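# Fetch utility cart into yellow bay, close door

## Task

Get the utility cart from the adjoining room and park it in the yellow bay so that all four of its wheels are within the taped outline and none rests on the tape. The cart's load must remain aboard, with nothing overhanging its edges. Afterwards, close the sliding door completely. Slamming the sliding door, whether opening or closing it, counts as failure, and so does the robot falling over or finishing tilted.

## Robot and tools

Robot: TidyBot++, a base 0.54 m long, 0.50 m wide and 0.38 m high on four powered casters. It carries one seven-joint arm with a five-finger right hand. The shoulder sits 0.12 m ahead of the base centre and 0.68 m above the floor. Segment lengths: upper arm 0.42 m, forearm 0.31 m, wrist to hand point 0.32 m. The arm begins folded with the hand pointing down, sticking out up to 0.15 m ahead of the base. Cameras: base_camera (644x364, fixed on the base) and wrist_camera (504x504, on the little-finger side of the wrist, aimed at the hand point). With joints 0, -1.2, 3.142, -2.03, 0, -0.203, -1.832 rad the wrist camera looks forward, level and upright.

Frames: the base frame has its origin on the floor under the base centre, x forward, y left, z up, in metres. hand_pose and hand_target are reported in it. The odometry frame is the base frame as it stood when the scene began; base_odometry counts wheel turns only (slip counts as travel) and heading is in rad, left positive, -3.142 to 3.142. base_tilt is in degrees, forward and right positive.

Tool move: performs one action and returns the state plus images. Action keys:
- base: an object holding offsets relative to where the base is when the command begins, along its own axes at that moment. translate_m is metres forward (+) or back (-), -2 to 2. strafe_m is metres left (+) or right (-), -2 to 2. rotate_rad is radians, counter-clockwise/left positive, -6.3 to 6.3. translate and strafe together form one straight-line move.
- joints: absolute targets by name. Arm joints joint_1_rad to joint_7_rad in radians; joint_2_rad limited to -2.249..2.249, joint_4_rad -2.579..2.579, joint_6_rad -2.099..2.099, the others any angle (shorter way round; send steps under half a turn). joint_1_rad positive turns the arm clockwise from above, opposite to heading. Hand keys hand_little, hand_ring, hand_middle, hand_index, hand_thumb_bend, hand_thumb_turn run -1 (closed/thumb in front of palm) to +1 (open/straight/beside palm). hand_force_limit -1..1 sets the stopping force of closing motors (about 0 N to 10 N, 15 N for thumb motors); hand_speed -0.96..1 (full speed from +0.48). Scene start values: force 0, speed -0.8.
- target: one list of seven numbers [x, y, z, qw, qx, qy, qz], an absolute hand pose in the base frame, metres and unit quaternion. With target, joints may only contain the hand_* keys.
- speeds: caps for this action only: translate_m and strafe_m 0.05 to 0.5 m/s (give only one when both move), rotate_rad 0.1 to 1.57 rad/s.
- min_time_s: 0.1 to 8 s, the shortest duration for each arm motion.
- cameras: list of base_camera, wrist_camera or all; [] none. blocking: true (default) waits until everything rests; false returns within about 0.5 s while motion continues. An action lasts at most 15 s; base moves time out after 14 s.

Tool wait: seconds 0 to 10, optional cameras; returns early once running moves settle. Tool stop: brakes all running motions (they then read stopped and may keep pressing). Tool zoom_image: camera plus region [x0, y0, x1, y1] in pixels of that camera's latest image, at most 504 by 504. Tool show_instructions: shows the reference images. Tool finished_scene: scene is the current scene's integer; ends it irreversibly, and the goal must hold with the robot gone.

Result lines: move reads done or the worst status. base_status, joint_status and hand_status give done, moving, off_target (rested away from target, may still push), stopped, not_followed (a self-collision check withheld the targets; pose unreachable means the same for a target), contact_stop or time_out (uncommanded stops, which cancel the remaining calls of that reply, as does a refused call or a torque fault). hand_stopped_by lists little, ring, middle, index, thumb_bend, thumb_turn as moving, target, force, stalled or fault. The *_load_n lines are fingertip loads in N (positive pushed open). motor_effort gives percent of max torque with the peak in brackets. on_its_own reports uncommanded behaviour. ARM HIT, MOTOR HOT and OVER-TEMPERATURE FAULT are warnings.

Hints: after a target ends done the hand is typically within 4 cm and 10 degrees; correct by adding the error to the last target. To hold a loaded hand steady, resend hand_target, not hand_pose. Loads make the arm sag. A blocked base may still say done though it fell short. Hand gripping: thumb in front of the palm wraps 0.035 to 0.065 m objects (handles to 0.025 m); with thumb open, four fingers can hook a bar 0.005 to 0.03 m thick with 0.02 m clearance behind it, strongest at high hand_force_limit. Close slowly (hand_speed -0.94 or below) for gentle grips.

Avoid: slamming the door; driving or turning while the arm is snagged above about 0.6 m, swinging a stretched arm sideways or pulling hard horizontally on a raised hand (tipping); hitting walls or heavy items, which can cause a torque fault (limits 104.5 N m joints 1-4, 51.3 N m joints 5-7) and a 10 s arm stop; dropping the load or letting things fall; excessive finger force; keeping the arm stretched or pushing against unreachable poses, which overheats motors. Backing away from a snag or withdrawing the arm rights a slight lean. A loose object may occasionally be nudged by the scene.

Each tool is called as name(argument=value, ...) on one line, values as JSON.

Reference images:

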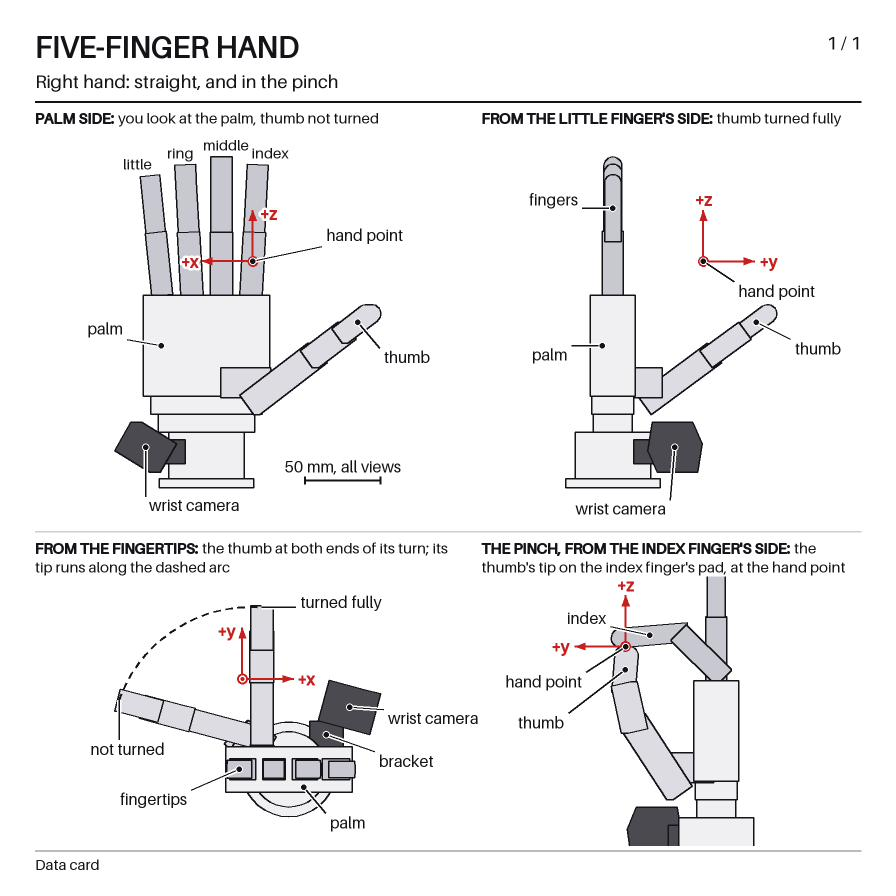

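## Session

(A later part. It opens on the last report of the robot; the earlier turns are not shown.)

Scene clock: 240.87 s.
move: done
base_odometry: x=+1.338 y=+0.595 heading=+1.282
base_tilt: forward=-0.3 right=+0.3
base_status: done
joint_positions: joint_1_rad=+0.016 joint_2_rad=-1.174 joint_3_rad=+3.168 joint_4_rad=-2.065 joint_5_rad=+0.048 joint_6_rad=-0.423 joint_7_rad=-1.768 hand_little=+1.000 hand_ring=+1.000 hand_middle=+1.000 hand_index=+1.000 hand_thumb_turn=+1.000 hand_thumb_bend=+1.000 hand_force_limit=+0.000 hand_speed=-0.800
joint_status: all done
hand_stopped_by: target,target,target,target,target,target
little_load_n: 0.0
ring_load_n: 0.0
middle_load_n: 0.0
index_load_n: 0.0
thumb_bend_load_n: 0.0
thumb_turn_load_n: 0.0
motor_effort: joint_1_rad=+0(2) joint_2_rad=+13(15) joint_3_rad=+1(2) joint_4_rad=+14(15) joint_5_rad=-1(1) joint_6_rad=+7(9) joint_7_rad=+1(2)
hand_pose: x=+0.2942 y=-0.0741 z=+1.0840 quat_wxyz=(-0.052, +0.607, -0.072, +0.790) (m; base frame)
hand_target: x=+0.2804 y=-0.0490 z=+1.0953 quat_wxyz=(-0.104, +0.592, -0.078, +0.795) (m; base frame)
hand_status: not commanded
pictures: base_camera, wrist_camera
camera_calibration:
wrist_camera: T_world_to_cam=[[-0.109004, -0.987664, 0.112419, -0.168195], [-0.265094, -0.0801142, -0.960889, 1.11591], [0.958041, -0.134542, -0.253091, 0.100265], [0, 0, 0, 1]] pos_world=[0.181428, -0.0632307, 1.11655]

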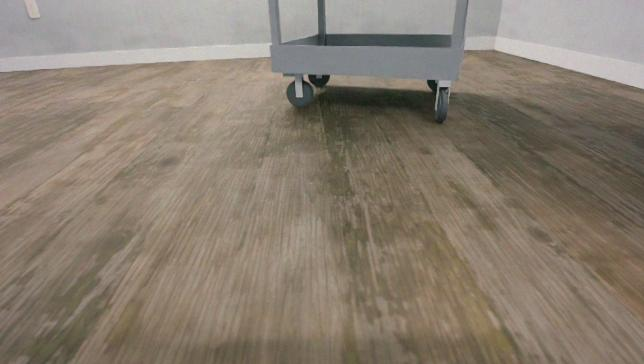

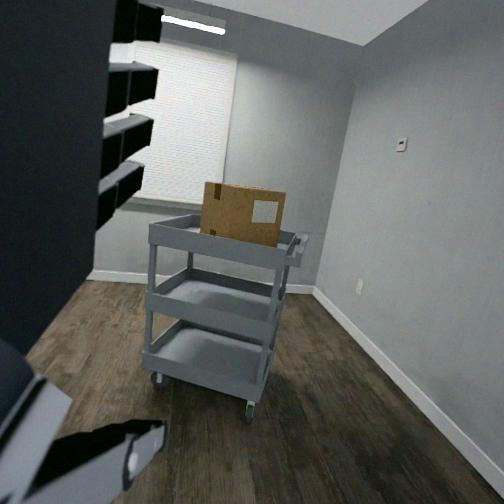

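move(base={"translate_m":0.45,"rotate_rad":0}, speeds={"translate_m":0.3}, joints={"joint_1_rad":0,"joint_2_rad":-1.2,"joint_3_rad":3.142,"joint_4_rad":-2.03,"joint_5_rad":0,"joint_6_rad":-0.55,"joint_7_rad":-1.832}, cameras=["all"])

Scene clock: 317.50 s.
move: done
base_odometry: x=+1.466 y=+1.027 heading=+1.282
base_tilt: forward=-0.3 right=+0.3
base_status: done
joint_positions: joint_1_rad=+0.015 joint_2_rad=-1.176 joint_3_rad=+3.168 joint_4_rad=-2.061 joint_5_rad=+0.048 joint_6_rad=-0.528 joint_7_rad=-1.768 hand_little=+1.000 hand_ring=+1.000 hand_middle=+1.000 hand_index=+1.000 hand_thumb_turn=+1.000 hand_thumb_bend=+1.000 hand_force_limit=+0.000 hand_speed=-0.800
joint_status: all done
hand_stopped_by: target,target,target,target,target,target
little_load_n: 0.0
ring_load_n: 0.0
middle_load_n: 0.0
index_load_n: 0.0
thumb_bend_load_n: 0.0
thumb_turn_load_n: 0.0
motor_effort: joint_1_rad=+0(1) joint_2_rad=+14(15) joint_3_rad=+1(2) joint_4_rad=+14(15) joint_5_rad=+0(1) joint_6_rad=+8(9) joint_7_rad=+1(2)
hand_pose: x=+0.2953 y=-0.0746 z=+1.0524 quat_wxyz=(-0.049, +0.645, -0.077, +0.759) (m; base frame)
hand_target: x=+0.2836 y=-0.0490 z=+1.0630 quat_wxyz=(-0.101, +0.631, -0.083, +0.765) (m; base frame)
hand_status: not commanded
pictures: base_camera, wrist_camera
camera_calibration:
wrist_camera: T_world_to_cam=[[-0.0985964, -0.988216, 0.117083, -0.173049], [-0.359118, -0.0743939, -0.930323, 1.08171], [0.92807, -0.133773, -0.347551, 0.199572], [0, 0, 0, 1]] pos_world=[0.186184, -0.0638395, 1.09596]

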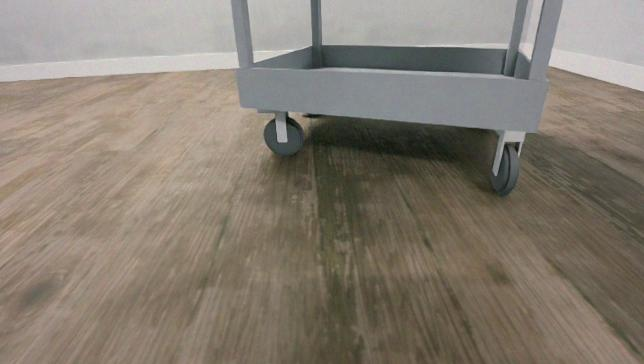

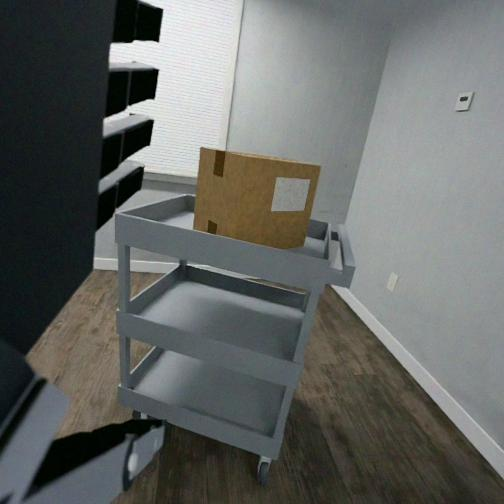

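zoom_image(camera="wrist_camera", region=[250, 180, 380, 310])

Scaled by 3.877.

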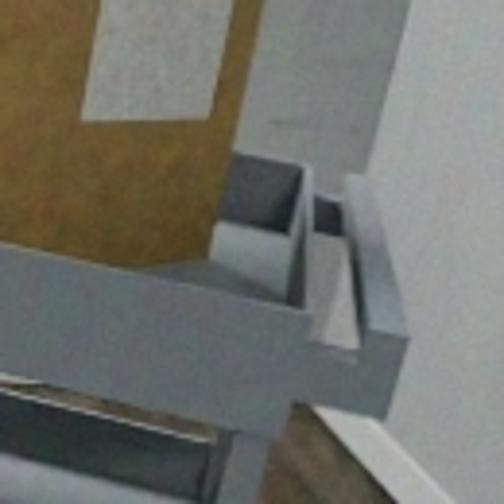

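move(base={"translate_m":0.25}, speeds={"translate_m":0.25}, joints={"joint_1_rad":0,"joint_2_rad":-1.2,"joint_3_rad":3.142,"joint_4_rad":-2.03,"joint_5_rad":0,"joint_6_rad":0.7,"joint_7_rad":-1.832}, cameras=["all"])

move(base={"strafe_m":0.37}, speeds={"strafe_m":0.25}, cameras=["all"])

Scene clock: 416.00 s.
move: done
base_odometry: x=+1.537 y=+1.266 heading=+1.282
base_tilt: forward=-0.3 right=+0.3
base_status: done
joint_positions: joint_1_rad=+0.015 joint_2_rad=-1.176 joint_3_rad=+3.168 joint_4_rad=-2.060 joint_5_rad=+0.048 joint_6_rad=+0.666 joint_7_rad=-1.768 hand_little=+1.000 hand_ring=+1.000 hand_middle=+1.000 hand_index=+1.000 hand_thumb_turn=+1.000 hand_thumb_bend=+1.000 hand_force_limit=+0.000 hand_speed=-0.800
joint_status: all done
hand_stopped_by: target,target,target,target,target,target
little_load_n: 0.0
ring_load_n: 0.0
middle_load_n: 0.0
index_load_n: 0.0
thumb_bend_load_n: 0.0
thumb_turn_load_n: 0.5
motor_effort: joint_1_rad=+0(2) joint_2_rad=+16(18) joint_3_rad=+2(3) joint_4_rad=+11(15) joint_5_rad=-1(2) joint_6_rad=+2(9) joint_7_rad=+1(2)
hand_pose: x=+0.0816 y=-0.0587 z=+1.3491 quat_wxyz=(-0.069, +0.109, -0.007, +0.992) (m; base frame)
hand_target: x=+0.0455 y=-0.0491 z=+1.3599 quat_wxyz=(-0.130, +0.064, -0.009, +0.989) (m; base frame)
hand_status: not commanded
pictures: base_camera, wrist_camera
camera_calibration:
wrist_camera: T_world_to_cam=[[-0.167789, -0.985761, 0.011042, -0.0642972], [0.730546, -0.131853, -0.670013, 0.83879], [0.661929, -0.104354, 0.742267, -0.943812], [0, 0, 0, 1]] pos_world=[0.00117391, -0.0512752, 1.26327]

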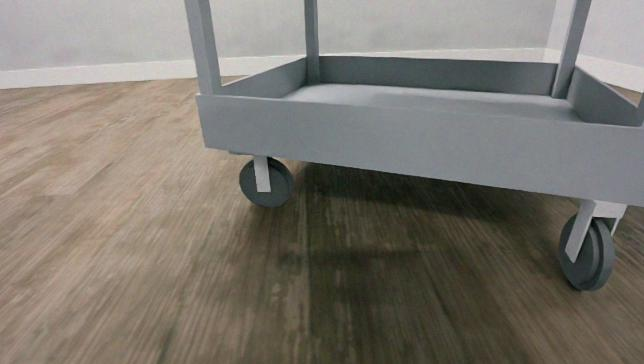

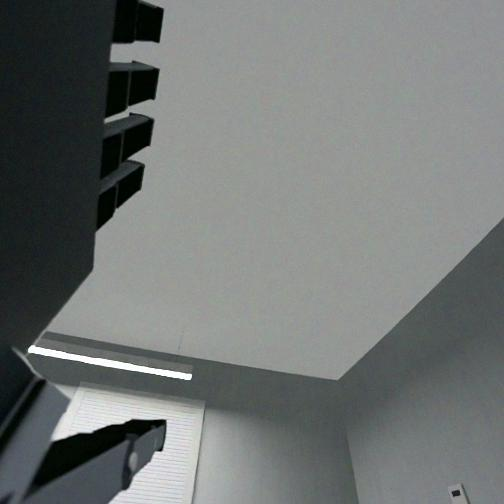

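Scene clock: 418.33 s.
move: done
base_odometry: x=+1.182 y=+1.372 heading=+1.282
base_tilt: forward=-0.3 right=+0.2
base_status: done
joint_positions: joint_1_rad=+0.009 joint_2_rad=-1.176 joint_3_rad=+3.161 joint_4_rad=-2.060 joint_5_rad=+0.045 joint_6_rad=+0.666 joint_7_rad=-1.768 hand_little=+1.000 hand_ring=+1.000 hand_middle=+1.000 hand_index=+1.000 hand_thumb_turn=+1.000 hand_thumb_bend=+1.000 hand_force_limit=+0.000 hand_speed=-0.800
joint_status: not commanded
hand_stopped_by: target,target,target,target,target,target
little_load_n: 0.0
ring_load_n: 0.0
middle_load_n: 0.0
index_load_n: 0.0
thumb_bend_load_n: 0.0
thumb_turn_load_n: 0.0
motor_effort: joint_1_rad=+0(2) joint_2_rad=+16(17) joint_3_rad=+1(3) joint_4_rad=+11(11) joint_5_rad=-1(1) joint_6_rad=+2(2) joint_7_rad=+1(2)
hand_pose: x=+0.0821 y=-0.0557 z=+1.3493 quat_wxyz=(-0.075, +0.109, -0.005, +0.991) (m; base frame)
hand_target: x=+0.0455 y=-0.0491 z=+1.3599 quat_wxyz=(-0.130, +0.064, -0.009, +0.989) (m; base frame)
hand_status: not commanded
pictures: base_camera, wrist_camera
camera_calibration:
wrist_camera: T_world_to_cam=[[-0.1572, -0.987458, 0.0146701, -0.0670425], [0.732074, -0.126488, -0.669379, 0.83821], [0.66284, -0.0944867, 0.742776, -0.944162], [0, 0, 0, 1]] pos_world=[0.00165752, -0.0493889, 1.26336]

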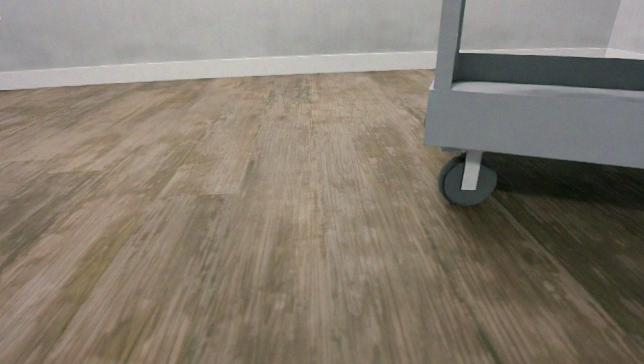

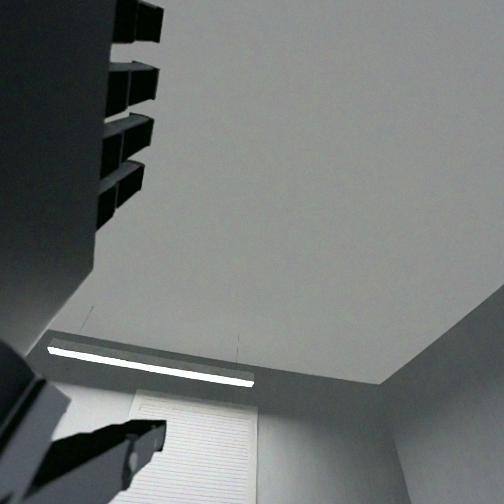

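move(base={"translate_m":0.62,"strafe_m":-0.07}, speeds={"translate_m":0.08}, cameras=["base_camera"])

Scene clock: 436.60 s.
move: done
base_odometry: x=+1.426 y=+1.947 heading=+1.282
base_tilt: forward=-0.3 right=+0.3
base_status: done
joint_positions: joint_1_rad=+0.009 joint_2_rad=-1.177 joint_3_rad=+3.161 joint_4_rad=-2.060 joint_5_rad=+0.045 joint_6_rad=+0.670 joint_7_rad=-1.768 hand_little=+1.000 hand_ring=+1.000 hand_middle=+1.000 hand_index=+1.000 hand_thumb_turn=+1.000 hand_thumb_bend=+1.000 hand_force_limit=+0.000 hand_speed=-0.800
joint_status: not commanded
hand_stopped_by: target,target,target,target,target,target
little_load_n: 0.0
ring_load_n: 0.0
middle_load_n: 0.0
index_load_n: 0.0
thumb_bend_load_n: 0.0
thumb_turn_load_n: 0.0
motor_effort: joint_1_rad=-1(1) joint_2_rad=+16(20) joint_3_rad=+2(3) joint_4_rad=+11(12) joint_5_rad=-1(1) joint_6_rad=+1(3) joint_7_rad=+1(2)
hand_pose: x=+0.0801 y=-0.0556 z=+1.3498 quat_wxyz=(-0.075, +0.106, -0.005, +0.991) (m; base frame)
hand_target: x=+0.0455 y=-0.0491 z=+1.3599 quat_wxyz=(-0.130, +0.064, -0.009, +0.989) (m; base frame)
hand_status: not commanded
pictures: base_camera

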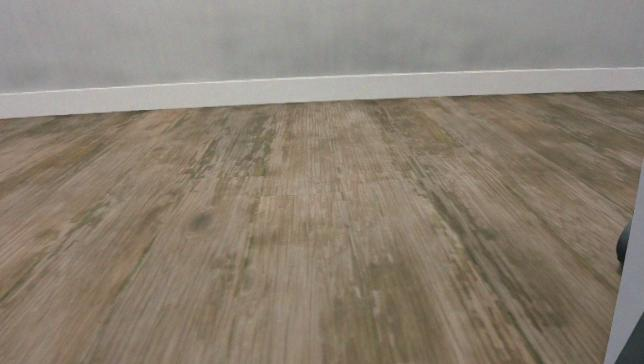

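move(base={"translate_m":0.18,"strafe_m":-0.06}, speeds={"translate_m":0.08}, cameras=["base_camera"])

move(base={"translate_m":-0.95}, speeds={"translate_m":0.3}, joints={"joint_1_rad":0,"joint_2_rad":-1.2,"joint_3_rad":3.142,"joint_4_rad":-2.03,"joint_5_rad":0,"joint_6_rad":-0.55,"joint_7_rad":-1.832}, cameras=["all"])

Scene clock: 447.47 s.
move: done
base_odometry: x=+1.535 y=+2.102 heading=+1.282
base_tilt: forward=-0.3 right=+0.3
base_status: done
joint_positions: joint_1_rad=+0.008 joint_2_rad=-1.178 joint_3_rad=+3.161 joint_4_rad=-2.059 joint_5_rad=+0.045 joint_6_rad=+0.671 joint_7_rad=-1.768 hand_little=+1.000 hand_ring=+1.000 hand_middle=+1.000 hand_index=+1.000 hand_thumb_turn=+1.000 hand_thumb_bend=+1.000 hand_force_limit=+0.000 hand_speed=-0.800
joint_status: not commanded
hand_stopped_by: target,target,target,target,target,target
little_load_n: 0.0
ring_load_n: 0.0
middle_load_n: 0.0
index_load_n: 0.0
thumb_bend_load_n: 0.0
thumb_turn_load_n: 0.5
motor_effort: joint_1_rad=+0(2) joint_2_rad=+16(19) joint_3_rad=+1(3) joint_4_rad=+11(13) joint_5_rad=+0(1) joint_6_rad=+2(3) joint_7_rad=+1(2)
hand_pose: x=+0.0792 y=-0.0555 z=+1.3501 quat_wxyz=(-0.075, +0.105, -0.005, +0.992) (m; base frame)
hand_target: x=+0.0455 y=-0.0491 z=+1.3599 quat_wxyz=(-0.130, +0.064, -0.009, +0.989) (m; base frame)
hand_status: not commanded
pictures: base_camera

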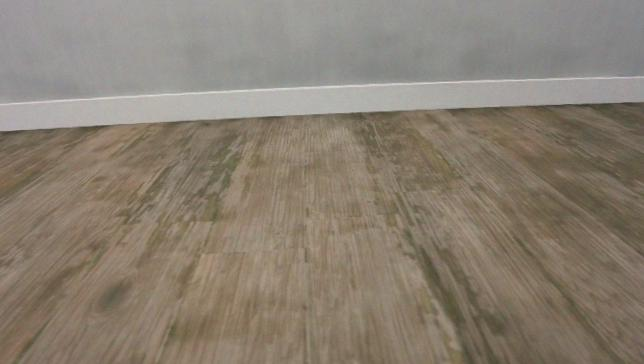

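Scene clock: 451.57 s.
move: done
base_odometry: x=+1.264 y=+1.191 heading=+1.282
base_tilt: forward=-0.3 right=+0.3
base_status: done
joint_positions: joint_1_rad=+0.008 joint_2_rad=-1.178 joint_3_rad=+3.160 joint_4_rad=-2.059 joint_5_rad=+0.044 joint_6_rad=-0.512 joint_7_rad=-1.768 hand_little=+1.000 hand_ring=+1.000 hand_middle=+1.000 hand_index=+1.000 hand_thumb_turn=+1.000 hand_thumb_bend=+1.000 hand_force_limit=+0.000 hand_speed=-0.800
joint_status: all done
hand_stopped_by: target,target,target,target,target,target
little_load_n: 0.0
ring_load_n: 0.0
middle_load_n: 0.0
index_load_n: 0.0
thumb_bend_load_n: 0.0
thumb_turn_load_n: 0.0
motor_effort: joint_1_rad=+0(2) joint_2_rad=+13(17) joint_3_rad=+2(3) joint_4_rad=+14(16) joint_5_rad=-1(1) joint_6_rad=+7(9) joint_7_rad=+1(2)
hand_pose: x=+0.2946 y=-0.0692 z=+1.0598 quat_wxyz=(-0.054, +0.637, -0.070, +0.765) (m; base frame)
hand_target: x=+0.2836 y=-0.0490 z=+1.0630 quat_wxyz=(-0.101, +0.631, -0.083, +0.765) (m; base frame)
hand_status: not commanded
pictures: base_camera, wrist_camera
camera_calibration:
wrist_camera: T_world_to_cam=[[-0.0881024, -0.988906, 0.119593, -0.174479], [-0.338219, -0.0832291, -0.93738, 1.08945], [0.936934, -0.123034, -0.327134, 0.179918], [0, 0, 0, 1]] pos_world=[0.184532, -0.0597329, 1.10096]

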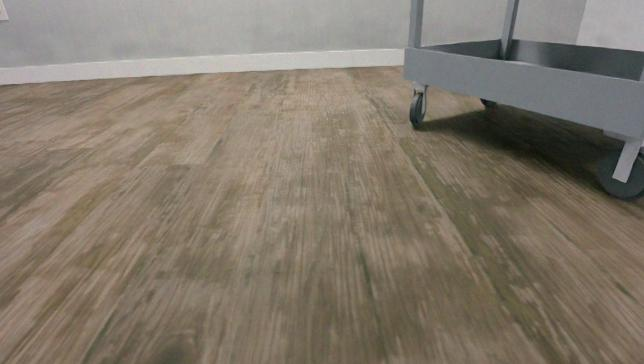

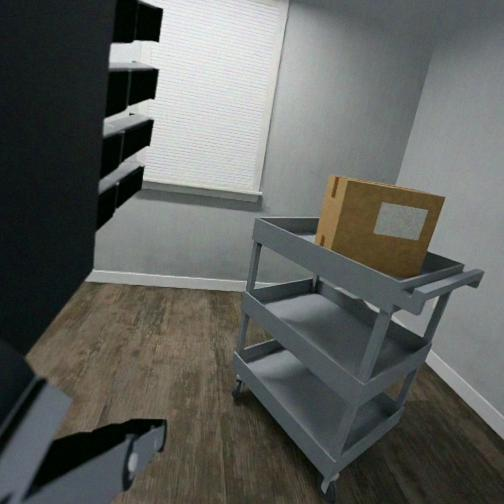

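zoom_image(camera="wrist_camera", region=[240, 160, 500, 420])

Scaled by 1.938.

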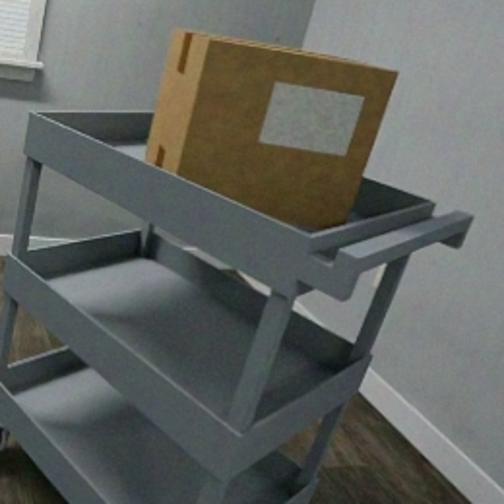

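move(base={"translate_m":0.22}, speeds={"translate_m":0.25})

move(base={"strafe_m":-0.88}, speeds={"strafe_m":0.25})

move(base={"rotate_rad":0.35}, speeds={"rotate_rad":0.5}, joints={"joint_1_rad":0,"joint_2_rad":-1.2,"joint_3_rad":3.142,"joint_4_rad":-2.03,"joint_5_rad":0,"joint_6_rad":-0.8,"joint_7_rad":-1.832}, cameras=["all"])

Scene clock: 480.90 s.
move: done
base_odometry: x=+1.327 y=+1.402 heading=+1.282
base_tilt: forward=-0.3 right=+0.2
base_status: done
joint_positions: joint_1_rad=+0.008 joint_2_rad=-1.181 joint_3_rad=+3.159 joint_4_rad=-2.059 joint_5_rad=+0.043 joint_6_rad=-0.512 joint_7_rad=-1.768 hand_little=+1.000 hand_ring=+1.000 hand_middle=+1.000 hand_index=+1.000 hand_thumb_turn=+1.000 hand_thumb_bend=+1.000 hand_force_limit=+0.000 hand_speed=-0.800
joint_status: not commanded
hand_stopped_by: target,target,target,target,target,target
little_load_n: 0.0
ring_load_n: 0.0
middle_load_n: 0.0
index_load_n: 0.0
thumb_bend_load_n: 0.0
thumb_turn_load_n: 0.0
motor_effort: joint_1_rad=+0(1) joint_2_rad=+13(16) joint_3_rad=+1(3) joint_4_rad=+14(15) joint_5_rad=+0(1) joint_6_rad=+8(8) joint_7_rad=+1(2)
hand_pose: x=+0.2936 y=-0.0684 z=+1.0603 quat_wxyz=(-0.055, +0.636, -0.070, +0.766) (m; base frame)
hand_target: x=+0.2836 y=-0.0490 z=+1.0630 quat_wxyz=(-0.101, +0.631, -0.083, +0.765) (m; base frame)
hand_status: not commanded
pictures: none

Scene clock: 485.27 s.
move: done
base_odometry: x=+2.171 y=+1.152 heading=+1.282
base_tilt: forward=-0.3 right=+0.2
base_status: done
joint_positions: joint_1_rad=+0.006 joint_2_rad=-1.181 joint_3_rad=+3.158 joint_4_rad=-2.059 joint_5_rad=+0.042 joint_6_rad=-0.512 joint_7_rad=-1.768 hand_little=+1.000 hand_ring=+1.000 hand_middle=+1.000 hand_index=+1.000 hand_thumb_turn=+1.000 hand_thumb_bend=+1.000 hand_force_limit=+0.000 hand_speed=-0.800
joint_status: not commanded
hand_stopped_by: target,target,target,target,target,target
little_load_n: 0.0
ring_load_n: 0.0
middle_load_n: 0.0
index_load_n: 0.0
thumb_bend_load_n: -0.5
thumb_turn_load_n: 0.0
motor_effort: joint_1_rad=+0(2) joint_2_rad=+14(14) joint_3_rad=+1(4) joint_4_rad=+14(14) joint_5_rad=+0(1) joint_6_rad=+7(9) joint_7_rad=+1(2)
hand_pose: x=+0.2937 y=-0.0677 z=+1.0603 quat_wxyz=(-0.055, +0.636, -0.069, +0.766) (m; base frame)
hand_target: x=+0.2836 y=-0.0490 z=+1.0630 quat_wxyz=(-0.101, +0.631, -0.083, +0.765) (m; base frame)
hand_status: not commanded
pictures: none

Scene clock: 486.57 s.
move: done
base_odometry: x=+2.171 y=+1.152 heading=+1.631
base_tilt: forward=-0.3 right=+0.2
base_status: done
joint_positions: joint_1_rad=+0.006 joint_2_rad=-1.181 joint_3_rad=+3.158 joint_4_rad=-2.058 joint_5_rad=+0.042 joint_6_rad=-0.771 joint_7_rad=-1.768 hand_little=+1.000 hand_ring=+1.000 hand_middle=+1.000 hand_index=+1.000 hand_thumb_turn=+1.000 hand_thumb_bend=+1.000 hand_force_limit=+0.000 hand_speed=-0.800
joint_status: all done
hand_stopped_by: target,target,target,target,target,target
little_load_n: 0.0
ring_load_n: 0.0
middle_load_n: 0.5
index_load_n: 0.0
thumb_bend_load_n: 0.5
thumb_turn_load_n: 0.0
motor_effort: joint_1_rad=+0(2) joint_2_rad=+13(15) joint_3_rad=+2(2) joint_4_rad=+14(16) joint_5_rad=+0(1) joint_6_rad=+7(9) joint_7_rad=+1(2)
hand_pose: x=+0.2870 y=-0.0689 z=+0.9773 quat_wxyz=(-0.047, +0.729, -0.081, +0.678) (m; base frame)
hand_target: x=+0.2776 y=-0.0490 z=+0.9821 quat_wxyz=(-0.089, +0.722, -0.095, +0.680) (m; base frame)
hand_status: not commanded
pictures: base_camera, wrist_camera
camera_calibration:
wrist_camera: T_world_to_cam=[[-0.0570719, -0.990138, 0.127943, -0.182068], [-0.563838, -0.0737922, -0.822582, 0.962867], [0.823911, -0.119086, -0.554066, 0.414585], [0, 0, 0, 1]] pos_world=[0.190929, -0.0598491, 1.04504]

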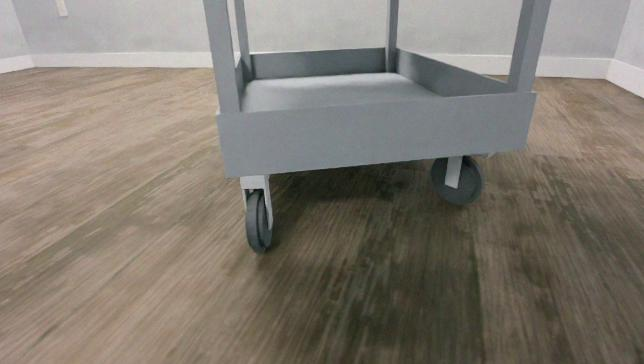

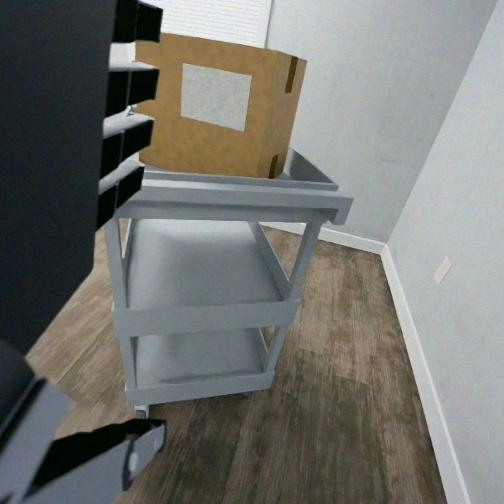

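zoom_image(camera="wrist_camera", region=[120, 130, 370, 260])

Scaled by 2.016.

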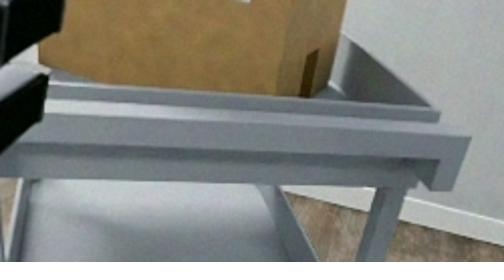

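move(target=[0.44, -0.07, 0.97, 0.5377, -0.5377, 0.4592, -0.4592], min_time_s=4, cameras=["all"])

Scene clock: 538.47 s.
move: done
base_odometry: x=+2.171 y=+1.152 heading=+1.631
base_tilt: forward=-0.3 right=+0.2
base_status: not commanded
joint_positions: joint_1_rad=-0.749 joint_2_rad=-1.066 joint_3_rad=+3.551 joint_4_rad=-2.076 joint_5_rad=+0.798 joint_6_rad=-0.508 joint_7_rad=-3.468 hand_little=+1.000 hand_ring=+1.000 hand_middle=+1.000 hand_index=+1.000 hand_thumb_turn=+1.000 hand_thumb_bend=+1.000 hand_force_limit=+0.000 hand_speed=-0.800
joint_status: not commanded
hand_stopped_by: target,target,target,target,target,target
little_load_n: -0.5
ring_load_n: 0.0
middle_load_n: 0.0
index_load_n: 0.0
thumb_bend_load_n: 0.0
thumb_turn_load_n: -0.5
motor_effort: joint_1_rad=+0(1) joint_2_rad=+12(14) joint_3_rad=-4(4) joint_4_rad=+14(14) joint_5_rad=+0(1) joint_6_rad=+7(9) joint_7_rad=+1(2)
hand_pose: x=+0.4268 y=-0.0757 z=+0.9802 quat_wxyz=(-0.537, +0.538, -0.452, +0.467) (m; base frame)
hand_target: x=+0.4400 y=-0.0700 z=+0.9700 quat_wxyz=(-0.538, +0.538, -0.459, +0.459) (m; base frame)
hand_status: done (0.018 m and 1.2 deg from the pose sent, 0.153 m and 80.0 deg at the start)
pictures: base_camera, wrist_camera
camera_calibration:
wrist_camera: T_world_to_cam=[[0.0349109, -0.3175, -0.947615, 0.88475], [-0.615079, 0.740514, -0.27077, 0.586131], [0.787692, 0.592311, -0.169436, -0.00747857], [0, 0, 0, 1]] pos_world=[0.335521, -0.148701, 0.995842]

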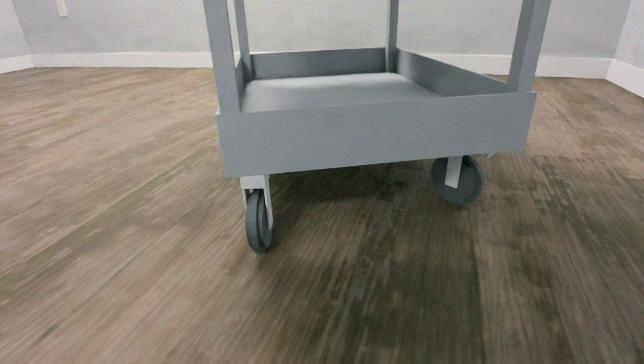

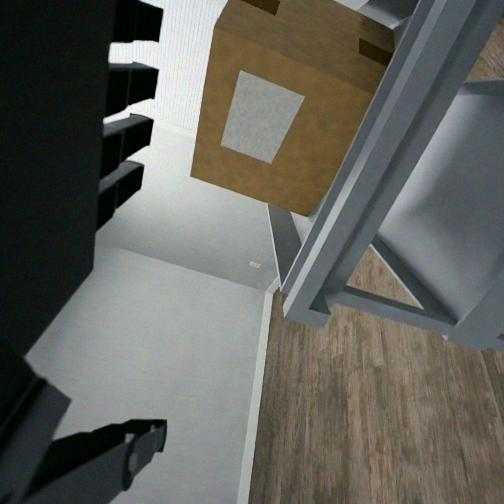

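zoom_image(camera="wrist_camera", region=[250, 0, 504, 340])

Scaled by 1.482.

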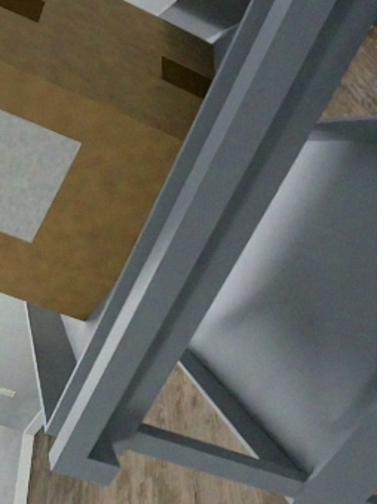

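move(target=[0.53, -0.05, 1.03, -0.019, 0.963, 0.0716, 0.258], min_time_s=4, cameras=["wrist_camera"])

Scene clock: 590.30 s.
move: off_target
base_odometry: x=+2.171 y=+1.152 heading=+1.631
base_tilt: forward=-0.2 right=+0.3
base_status: not commanded
joint_positions: joint_1_rad=-2.043 joint_2_rad=-0.336 joint_3_rad=+4.599 joint_4_rad=-0.716 joint_5_rad=+0.450 joint_6_rad=-1.769 joint_7_rad=-1.859 hand_little=+1.000 hand_ring=+1.000 hand_middle=+1.000 hand_index=+1.000 hand_thumb_turn=+1.000 hand_thumb_bend=+1.000 hand_force_limit=+0.000 hand_speed=-0.800
joint_status: not commanded
hand_stopped_by: target,target,target,target,target,target
little_load_n: 0.0
ring_load_n: 0.0
middle_load_n: 0.5
index_load_n: 0.0
thumb_bend_load_n: 0.0
thumb_turn_load_n: 0.0
motor_effort: joint_1_rad=+0(1) joint_2_rad=+11(14) joint_3_rad=-3(7) joint_4_rad=+9(15) joint_5_rad=-1(2) joint_6_rad=+4(8) joint_7_rad=+2(2)
hand_pose: x=+0.5509 y=-0.0643 z=+1.0258 quat_wxyz=(-0.099, +0.950, -0.026, +0.295) (m; base frame)
hand_target: x=+0.5442 y=-0.0679 z=+1.0344 quat_wxyz=(-0.088, +0.952, -0.004, +0.294) (m; base frame)
hand_status: off_target (0.026 m and 15.2 deg from the pose sent, 0.117 m and 103.8 deg at the start)
pictures: wrist_camera
camera_calibration:
wrist_camera: T_world_to_cam=[[0.243037, -0.969999, -0.00588041, -0.195458], [-0.96399, -0.240848, -0.112767, 0.633491], [0.107968, 0.0330753, -0.993604, 1.07965], [0, 0, 0, 1]] pos_world=[0.541615, -0.0727288, 1.14303]

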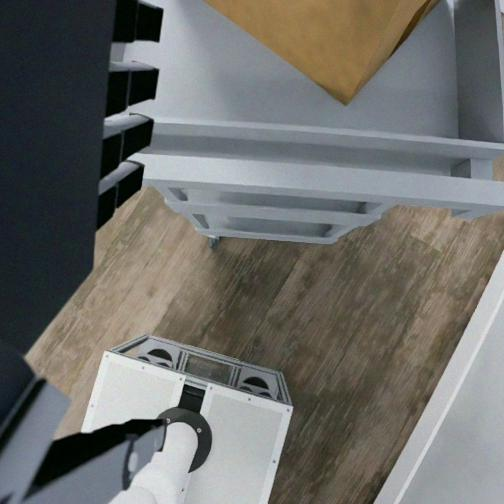

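zoom_image(camera="wrist_camera", region=[130, 60, 504, 260])

Scaled by 1.348.

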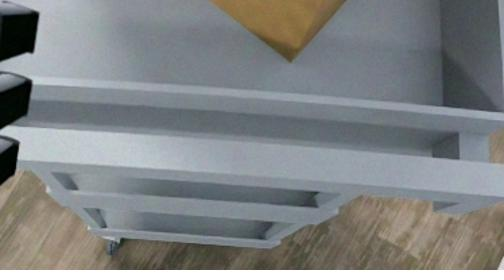

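zoom_image(camera="wrist_camera", region=[260, 90, 400, 220])

zoom_image(camera="wrist_camera", region=[390, 90, 504, 230])

Scaled by 3.600.

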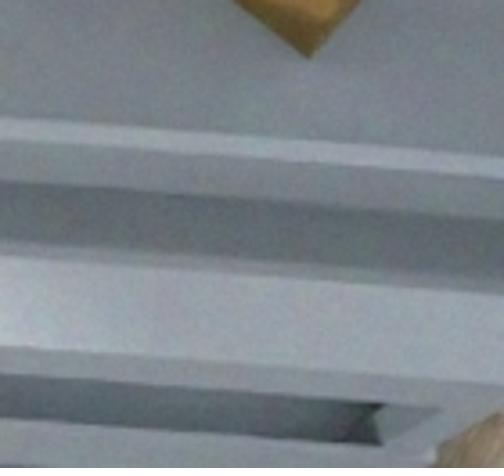

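Scaled by 3.600.

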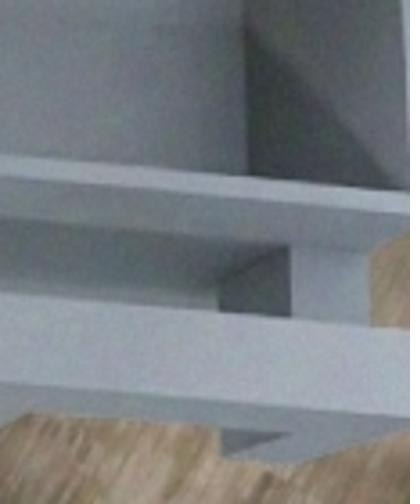

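move(target=[0.43, -0.07, 0.97, 0.54, -0.54, 0.4562, -0.4562], min_time_s=4)

move(target=[0.515, -0.05, 0.85, 0.54, -0.54, 0.4562, -0.4562], min_time_s=3, cameras=["wrist_camera"])

Scene clock: 674.23 s.
move: done
base_odometry: x=+2.171 y=+1.152 heading=+1.631
base_tilt: forward=-0.2 right=+0.3
base_status: not commanded
joint_positions: joint_1_rad=-0.786 joint_2_rad=-1.037 joint_3_rad=+3.591 joint_4_rad=-2.072 joint_5_rad=+0.784 joint_6_rad=-0.549 joint_7_rad=-3.452 hand_little=+1.000 hand_ring=+1.000 hand_middle=+1.000 hand_index=+1.000 hand_thumb_turn=+1.000 hand_thumb_bend=+1.000 hand_force_limit=+0.000 hand_speed=-0.800
joint_status: not commanded
hand_stopped_by: target,target,target,target,target,target
little_load_n: 0.0
ring_load_n: 0.0
middle_load_n: 0.0
index_load_n: 0.0
thumb_bend_load_n: 0.0
thumb_turn_load_n: 0.0
motor_effort: joint_1_rad=+0(1) joint_2_rad=+11(13) joint_3_rad=-4(8) joint_4_rad=+14(14) joint_5_rad=+0(2) joint_6_rad=+7(8) joint_7_rad=+1(2)
hand_pose: x=+0.4388 y=-0.0753 z=+0.9552 quat_wxyz=(-0.519, +0.560, -0.470, +0.443) (m; base frame)
hand_target: x=+0.4300 y=-0.0700 z=+0.9700 quat_wxyz=(-0.540, +0.540, -0.456, +0.456) (m; base frame)
hand_status: done (0.018 m and 4.0 deg from the pose sent, 0.133 m and 89.0 deg at the start)
pictures: none

Scene clock: 677.87 s.
move: done
base_odometry: x=+2.171 y=+1.152 heading=+1.631
base_tilt: forward=-0.3 right=+0.2
base_status: not commanded
joint_positions: joint_1_rad=-0.574 joint_2_rad=-0.683 joint_3_rad=+3.984 joint_4_rad=-2.416 joint_5_rad=+0.918 joint_6_rad=+0.349 joint_7_rad=-3.490 hand_little=+1.000 hand_ring=+1.000 hand_middle=+1.000 hand_index=+1.000 hand_thumb_turn=+1.000 hand_thumb_bend=+1.000 hand_force_limit=+0.000 hand_speed=-0.800
joint_status: not commanded
hand_stopped_by: target,target,target,target,target,target
little_load_n: 0.0
ring_load_n: 0.0
middle_load_n: 0.0
index_load_n: 0.0
thumb_bend_load_n: 0.0
thumb_turn_load_n: 0.0
motor_effort: joint_1_rad=+0(1) joint_2_rad=+4(12) joint_3_rad=-4(5) joint_4_rad=+14(16) joint_5_rad=-1(2) joint_6_rad=+7(8) joint_7_rad=+1(1)
hand_pose: x=+0.5178 y=-0.0540 z=+0.8636 quat_wxyz=(-0.536, +0.542, -0.445, +0.471) (m; base frame)
hand_target: x=+0.5150 y=-0.0500 z=+0.8500 quat_wxyz=(-0.540, +0.540, -0.456, +0.456) (m; base frame)
hand_status: done (0.014 m and 2.2 deg from the pose sent, 0.132 m and 4.0 deg at the start)
pictures: wrist_camera
camera_calibration:
wrist_camera: T_world_to_cam=[[0.0432201, -0.33052, -0.942809, 0.768749], [-0.616745, 0.733585, -0.285445, 0.607607], [0.785976, 0.593809, -0.172141, -0.108402], [0, 0, 0, 1]] pos_world=[0.426714, -0.127275, 0.879561]

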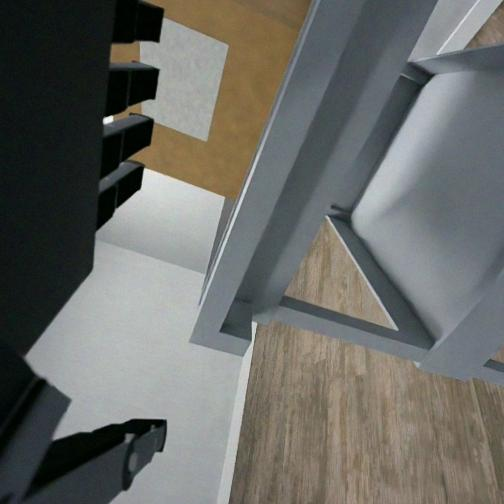

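move(joints={"hand_thumb_turn":-1,"hand_speed":0.0})

move(target=[0.60, -0.04, 0.838, 0.54, -0.54, 0.4562, -0.4562], min_time_s=3, cameras=["wrist_camera"])

Scene clock: 703.00 s.
move: done
base_odometry: x=+2.171 y=+1.152 heading=+1.631
base_tilt: forward=-0.3 right=+0.2
base_status: not commanded
joint_positions: joint_1_rad=-0.574 joint_2_rad=-0.683 joint_3_rad=+3.984 joint_4_rad=-2.416 joint_5_rad=+0.918 joint_6_rad=+0.350 joint_7_rad=-3.491 hand_little=+1.000 hand_ring=+1.000 hand_middle=+1.000 hand_index=+1.000 hand_thumb_turn=-1.000 hand_thumb_bend=+1.000 hand_force_limit=+0.000 hand_speed=+0.000
joint_status: all done
hand_stopped_by: target,target,target,target,target,target
little_load_n: 0.0
ring_load_n: 0.0
middle_load_n: 0.0
index_load_n: 0.0
thumb_bend_load_n: 0.0
thumb_turn_load_n: 0.0
motor_effort: joint_1_rad=+0(1) joint_2_rad=+5(5) joint_3_rad=-4(4) joint_4_rad=+14(15) joint_5_rad=-1(2) joint_6_rad=+7(8) joint_7_rad=+1(1)
hand_pose: x=+0.5178 y=-0.0537 z=+0.8639 quat_wxyz=(-0.536, +0.541, -0.445, +0.471) (m; base frame)
hand_target: x=+0.5150 y=-0.0500 z=+0.8500 quat_wxyz=(-0.540, +0.540, -0.456, +0.456) (m; base frame)
hand_status: not commanded
pictures: none

Scene clock: 706.57 s.
move: done
base_odometry: x=+2.171 y=+1.152 heading=+1.631
base_tilt: forward=-0.3 right=+0.3
base_status: not commanded
joint_positions: joint_1_rad=+0.187 joint_2_rad=-0.118 joint_3_rad=+3.576 joint_4_rad=-2.402 joint_5_rad=+0.953 joint_6_rad=+0.935 joint_7_rad=-3.753 hand_little=+1.000 hand_ring=+1.000 hand_middle=+1.000 hand_index=+1.000 hand_thumb_turn=-1.000 hand_thumb_bend=+1.000 hand_force_limit=+0.000 hand_speed=+0.000
joint_status: not commanded
hand_stopped_by: target,target,target,target,target,target
little_load_n: 0.0
ring_load_n: 0.0
middle_load_n: 0.0
index_load_n: 0.0
thumb_bend_load_n: 0.0
thumb_turn_load_n: 0.0
motor_effort: joint_1_rad=-1(1) joint_2_rad=-10(11) joint_3_rad=+1(4) joint_4_rad=+13(15) joint_5_rad=-4(4) joint_6_rad=+6(7) joint_7_rad=+1(2)
hand_pose: x=+0.5901 y=-0.0585 z=+0.8281 quat_wxyz=(-0.519, +0.529, -0.475, +0.475) (m; base frame)
hand_target: x=+0.6000 y=-0.0400 z=+0.8380 quat_wxyz=(-0.540, +0.540, -0.456, +0.456) (m; base frame)
hand_status: done (0.023 m and 4.1 deg from the pose sent, 0.087 m and 2.1 deg at the start)
pictures: wrist_camera
camera_calibration:
wrist_camera: T_world_to_cam=[[-0.00664788, -0.312297, -0.949961, 0.767088], [-0.576961, 0.777108, -0.251434, 0.596337], [0.816744, 0.546419, -0.185349, -0.178671], [0, 0, 0, 1]] pos_world=[0.495092, -0.12623, 0.845527]

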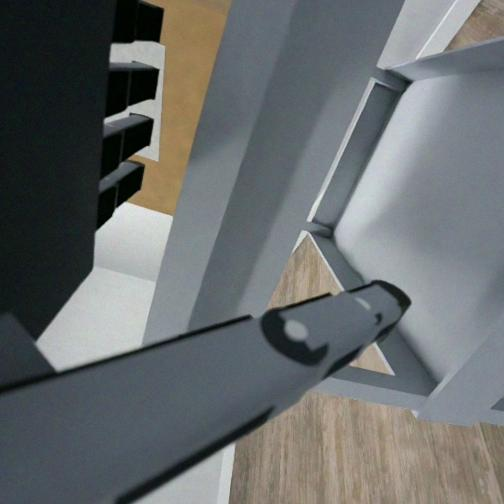

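move(target=[0.64, -0.02, 0.845, 0.54, -0.54, 0.4562, -0.4562], min_time_s=2, cameras=["wrist_camera"])

Scene clock: 715.77 s.
move: done
base_odometry: x=+2.171 y=+1.152 heading=+1.631
base_tilt: forward=-0.2 right=+0.3
base_status: not commanded
joint_positions: joint_1_rad=+0.187 joint_2_rad=-0.070 joint_3_rad=+3.430 joint_4_rad=-2.328 joint_5_rad=+0.913 joint_6_rad=+0.925 joint_7_rad=-3.753 hand_little=+1.000 hand_ring=+1.000 hand_middle=+1.000 hand_index=+1.000 hand_thumb_turn=-1.000 hand_thumb_bend=+1.000 hand_force_limit=+0.000 hand_speed=+0.000
joint_status: not commanded
hand_stopped_by: target,target,target,target,target,target
little_load_n: 0.0
ring_load_n: 0.0
middle_load_n: 0.0
index_load_n: 0.0
thumb_bend_load_n: 0.0
thumb_turn_load_n: 0.0
motor_effort: joint_1_rad=+0(1) joint_2_rad=-12(12) joint_3_rad=+1(1) joint_4_rad=+13(14) joint_5_rad=-4(5) joint_6_rad=+6(7) joint_7_rad=+1(2)
hand_pose: x=+0.6204 y=-0.0063 z=+0.8423 quat_wxyz=(-0.545, +0.554, -0.436, +0.454) (m; base frame)
hand_target: x=+0.6400 y=-0.0200 z=+0.8450 quat_wxyz=(-0.540, +0.540, -0.456, +0.456) (m; base frame)
hand_status: done (0.024 m and 2.9 deg from the pose sent, 0.065 m and 4.1 deg at the start)
pictures: wrist_camera
camera_calibration:
wrist_camera: T_world_to_cam=[[0.0481864, -0.326834, -0.943853, 0.757815], [-0.654726, 0.703297, -0.276961, 0.646025], [0.754329, 0.631311, -0.180097, -0.194528], [0, 0, 0, 1]] pos_world=[0.533191, -0.0838604, 0.859155]

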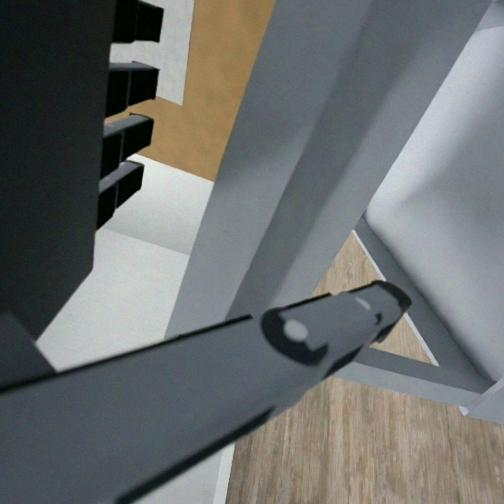

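move(target=[0.67, -0.035, 0.837, 0.54, -0.54, 0.4562, -0.4562], min_time_s=2, cameras=["wrist_camera"])

Scene clock: 729.00 s.
move: done
base_odometry: x=+2.171 y=+1.152 heading=+1.631
base_tilt: forward=-0.3 right=+0.3
base_status: not commanded
joint_positions: joint_1_rad=+0.259 joint_2_rad=+0.026 joint_3_rad=+3.374 joint_4_rad=-2.263 joint_5_rad=+0.905 joint_6_rad=+0.925 joint_7_rad=-3.753 hand_little=+1.000 hand_ring=+1.000 hand_middle=+1.000 hand_index=+1.000 hand_thumb_turn=-1.000 hand_thumb_bend=+1.000 hand_force_limit=+0.000 hand_speed=+0.000
joint_status: not commanded
hand_stopped_by: target,target,target,target,target,target
little_load_n: 0.0
ring_load_n: 0.0
middle_load_n: -0.5
index_load_n: -0.5
thumb_bend_load_n: 0.0
thumb_turn_load_n: 0.0
motor_effort: joint_1_rad=+0(1) joint_2_rad=-14(15) joint_3_rad=+1(1) joint_4_rad=+13(14) joint_5_rad=-4(5) joint_6_rad=+6(7) joint_7_rad=+1(2)
hand_pose: x=+0.6501 y=-0.0268 z=+0.8259 quat_wxyz=(-0.531, +0.558, -0.449, +0.452) (m; base frame)
hand_target: x=+0.6700 y=-0.0350 z=+0.8370 quat_wxyz=(-0.540, +0.540, -0.456, +0.456) (m; base frame)
hand_status: done (0.024 m and 2.5 deg from the pose sent, 0.058 m and 2.9 deg at the start)
pictures: wrist_camera
camera_calibration:
wrist_camera: T_world_to_cam=[[0.010455, -0.331638, -0.943349, 0.758263], [-0.648253, 0.716053, -0.258915, 0.65669], [0.761353, 0.614236, -0.207499, -0.189333], [0, 0, 0, 1]] pos_world=[0.561923, -0.102461, 0.846047]

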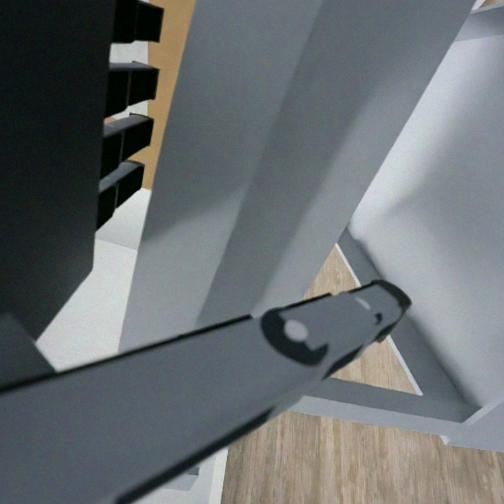

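move(target=[0.652, -0.038, 0.832, 0.54, -0.54, 0.4562, -0.4562], min_time_s=2)

move(joints={"hand_index":0.3,"hand_middle":0.3,"hand_ring":0.3,"hand_little":0.3,"hand_force_limit":-0.2,"hand_speed":-0.5}, cameras=["wrist_camera"])

Scene clock: 745.67 s.
move: done
base_odometry: x=+2.171 y=+1.152 heading=+1.631
base_tilt: forward=-0.3 right=+0.2
base_status: not commanded
joint_positions: joint_1_rad=+0.268 joint_2_rad=+0.026 joint_3_rad=+3.374 joint_4_rad=-2.263 joint_5_rad=+0.905 joint_6_rad=+0.926 joint_7_rad=-3.753 hand_little=+1.000 hand_ring=+1.000 hand_middle=+1.000 hand_index=+1.000 hand_thumb_turn=-1.000 hand_thumb_bend=+1.000 hand_force_limit=+0.000 hand_speed=+0.000
joint_status: not commanded
hand_stopped_by: target,target,target,target,target,target
little_load_n: 0.0
ring_load_n: 0.0
middle_load_n: 0.0
index_load_n: 0.0
thumb_bend_load_n: 0.0
thumb_turn_load_n: 0.0
motor_effort: joint_1_rad=+0(1) joint_2_rad=-14(15) joint_3_rad=+1(1) joint_4_rad=+13(14) joint_5_rad=-4(5) joint_6_rad=+7(7) joint_7_rad=+1(2)
hand_pose: x=+0.6498 y=-0.0317 z=+0.8260 quat_wxyz=(-0.529, +0.556, -0.452, +0.454) (m; base frame)
hand_target: x=+0.6520 y=-0.0380 z=+0.8320 quat_wxyz=(-0.540, +0.540, -0.456, +0.456) (m; base frame)
hand_status: done (0.009 m and 2.3 deg from the pose sent, 0.013 m and 2.5 deg at the start)
pictures: none

Scene clock: 746.60 s.
move: off_target
base_odometry: x=+2.171 y=+1.152 heading=+1.631
base_tilt: forward=-0.3 right=+0.2
base_status: not commanded
joint_positions: joint_1_rad=+0.269 joint_2_rad=+0.026 joint_3_rad=+3.374 joint_4_rad=-2.258 joint_5_rad=+0.898 joint_6_rad=+0.947 joint_7_rad=-3.753 hand_little=+0.454 hand_ring=+0.545 hand_middle=+0.592 hand_index=+0.638 hand_thumb_turn=-1.000 hand_thumb_bend=+1.000 hand_force_limit=-0.200 hand_speed=-0.500
joint_status: hand_little off_target (ended at +0.454, target +0.300); hand_ring off_target (ended at +0.545, target +0.300); hand_middle off_target (ended at +0.592, target +0.300); hand_index off_target (ended at +0.638, target +0.300); the others done
hand_stopped_by: force,force,force,force,target,target
little_load_n: 2.0
ring_load_n: 0.0
middle_load_n: 0.0
index_load_n: 0.0
thumb_bend_load_n: 0.0
thumb_turn_load_n: 0.0
motor_effort: joint_1_rad=+0(1) joint_2_rad=-13(15) joint_3_rad=+1(1) joint_4_rad=+11(13) joint_5_rad=-3(4) joint_6_rad=+5(6) joint_7_rad=+1(2)
hand_pose: x=+0.6513 y=-0.0297 z=+0.8345 quat_wxyz=(-0.538, +0.551, -0.445, +0.458) (m; base frame)
hand_target: x=+0.6520 y=-0.0380 z=+0.8320 quat_wxyz=(-0.540, +0.540, -0.456, +0.456) (m; base frame)
hand_status: not commanded
pictures: wrist_camera
camera_calibration:
wrist_camera: T_world_to_cam=[[0.0314255, -0.326539, -0.944661, 0.752938], [-0.641045, 0.718554, -0.269706, 0.666113], [0.76686, 0.614046, -0.186745, -0.207644], [0, 0, 0, 1]] pos_world=[0.562581, -0.105272, 0.85215]

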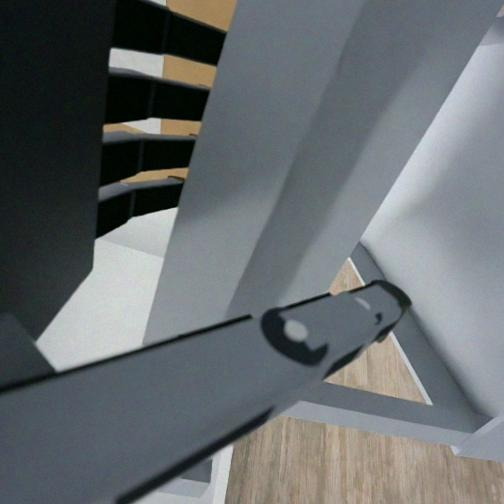

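move(joints={"hand_index":0.85,"hand_middle":0.85,"hand_ring":0.85,"hand_little":0.85})

move(target=[0.632, -0.042, 0.835, 0.54, -0.54, 0.4562, -0.4562], min_time_s=2, cameras=["wrist_camera"])

Scene clock: 752.17 s.
move: done
base_odometry: x=+2.171 y=+1.152 heading=+1.631
base_tilt: forward=-0.3 right=+0.3
base_status: not commanded
joint_positions: joint_1_rad=+0.269 joint_2_rad=+0.026 joint_3_rad=+3.374 joint_4_rad=-2.258 joint_5_rad=+0.898 joint_6_rad=+0.947 joint_7_rad=-3.753 hand_little=+0.850 hand_ring=+0.850 hand_middle=+0.850 hand_index=+0.850 hand_thumb_turn=-1.000 hand_thumb_bend=+1.000 hand_force_limit=-0.200 hand_speed=-0.500
joint_status: all done
hand_stopped_by: target,target,target,target,target,target
little_load_n: 0.0
ring_load_n: 0.0
middle_load_n: 0.0
index_load_n: 0.0
thumb_bend_load_n: 0.0
thumb_turn_load_n: 0.0
motor_effort: joint_1_rad=+0(1) joint_2_rad=-14(15) joint_3_rad=+1(1) joint_4_rad=+13(13) joint_5_rad=-4(5) joint_6_rad=+6(6) joint_7_rad=+1(1)
hand_pose: x=+0.6513 y=-0.0300 z=+0.8345 quat_wxyz=(-0.537, +0.551, -0.445, +0.458) (m; base frame)
hand_target: x=+0.6520 y=-0.0380 z=+0.8320 quat_wxyz=(-0.540, +0.540, -0.456, +0.456) (m; base frame)
hand_status: not commanded
pictures: none

Scene clock: 754.47 s.
move: done
base_odometry: x=+2.171 y=+1.152 heading=+1.631
base_tilt: forward=-0.2 right=+0.3
base_status: not commanded
joint_positions: joint_1_rad=+0.269 joint_2_rad=+0.020 joint_3_rad=+3.406 joint_4_rad=-2.269 joint_5_rad=+0.898 joint_6_rad=+0.947 joint_7_rad=-3.753 hand_little=+0.850 hand_ring=+0.850 hand_middle=+0.850 hand_index=+0.850 hand_thumb_turn=-1.000 hand_thumb_bend=+1.000 hand_force_limit=-0.200 hand_speed=-0.500
joint_status: not commanded
hand_stopped_by: target,target,target,target,target,target
little_load_n: 0.0
ring_load_n: 0.0
middle_load_n: 0.0
index_load_n: 0.0
thumb_bend_load_n: 0.0
thumb_turn_load_n: 0.0
motor_effort: joint_1_rad=+0(1) joint_2_rad=-14(15) joint_3_rad=+1(1) joint_4_rad=+13(14) joint_5_rad=-4(5) joint_6_rad=+6(7) joint_7_rad=+1(2)
hand_pose: x=+0.6471 y=-0.0452 z=+0.8323 quat_wxyz=(-0.530, +0.544, -0.456, +0.464) (m; base frame)
hand_target: x=+0.6320 y=-0.0420 z=+0.8350 quat_wxyz=(-0.540, +0.540, -0.456, +0.456) (m; base frame)
hand_status: done (0.016 m and 1.6 deg from the pose sent, 0.023 m and 1.8 deg at the start)
pictures: wrist_camera
camera_calibration:
wrist_camera: T_world_to_cam=[[0.0169255, -0.32434, -0.945789, 0.756316], [-0.618477, 0.739848, -0.264785, 0.656203], [0.785621, 0.58943, -0.188075, -0.207485], [0, 0, 0, 1]] pos_world=[0.55605, -0.117889, 0.850045]

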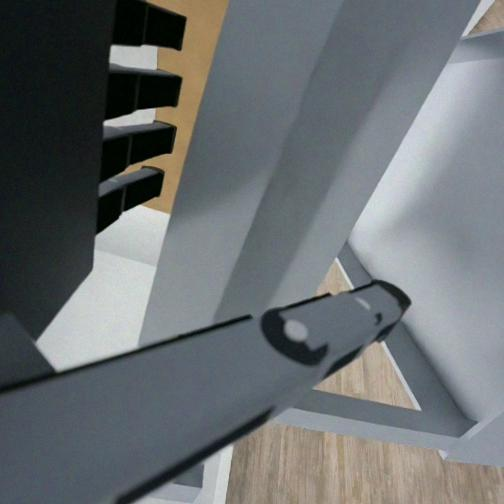

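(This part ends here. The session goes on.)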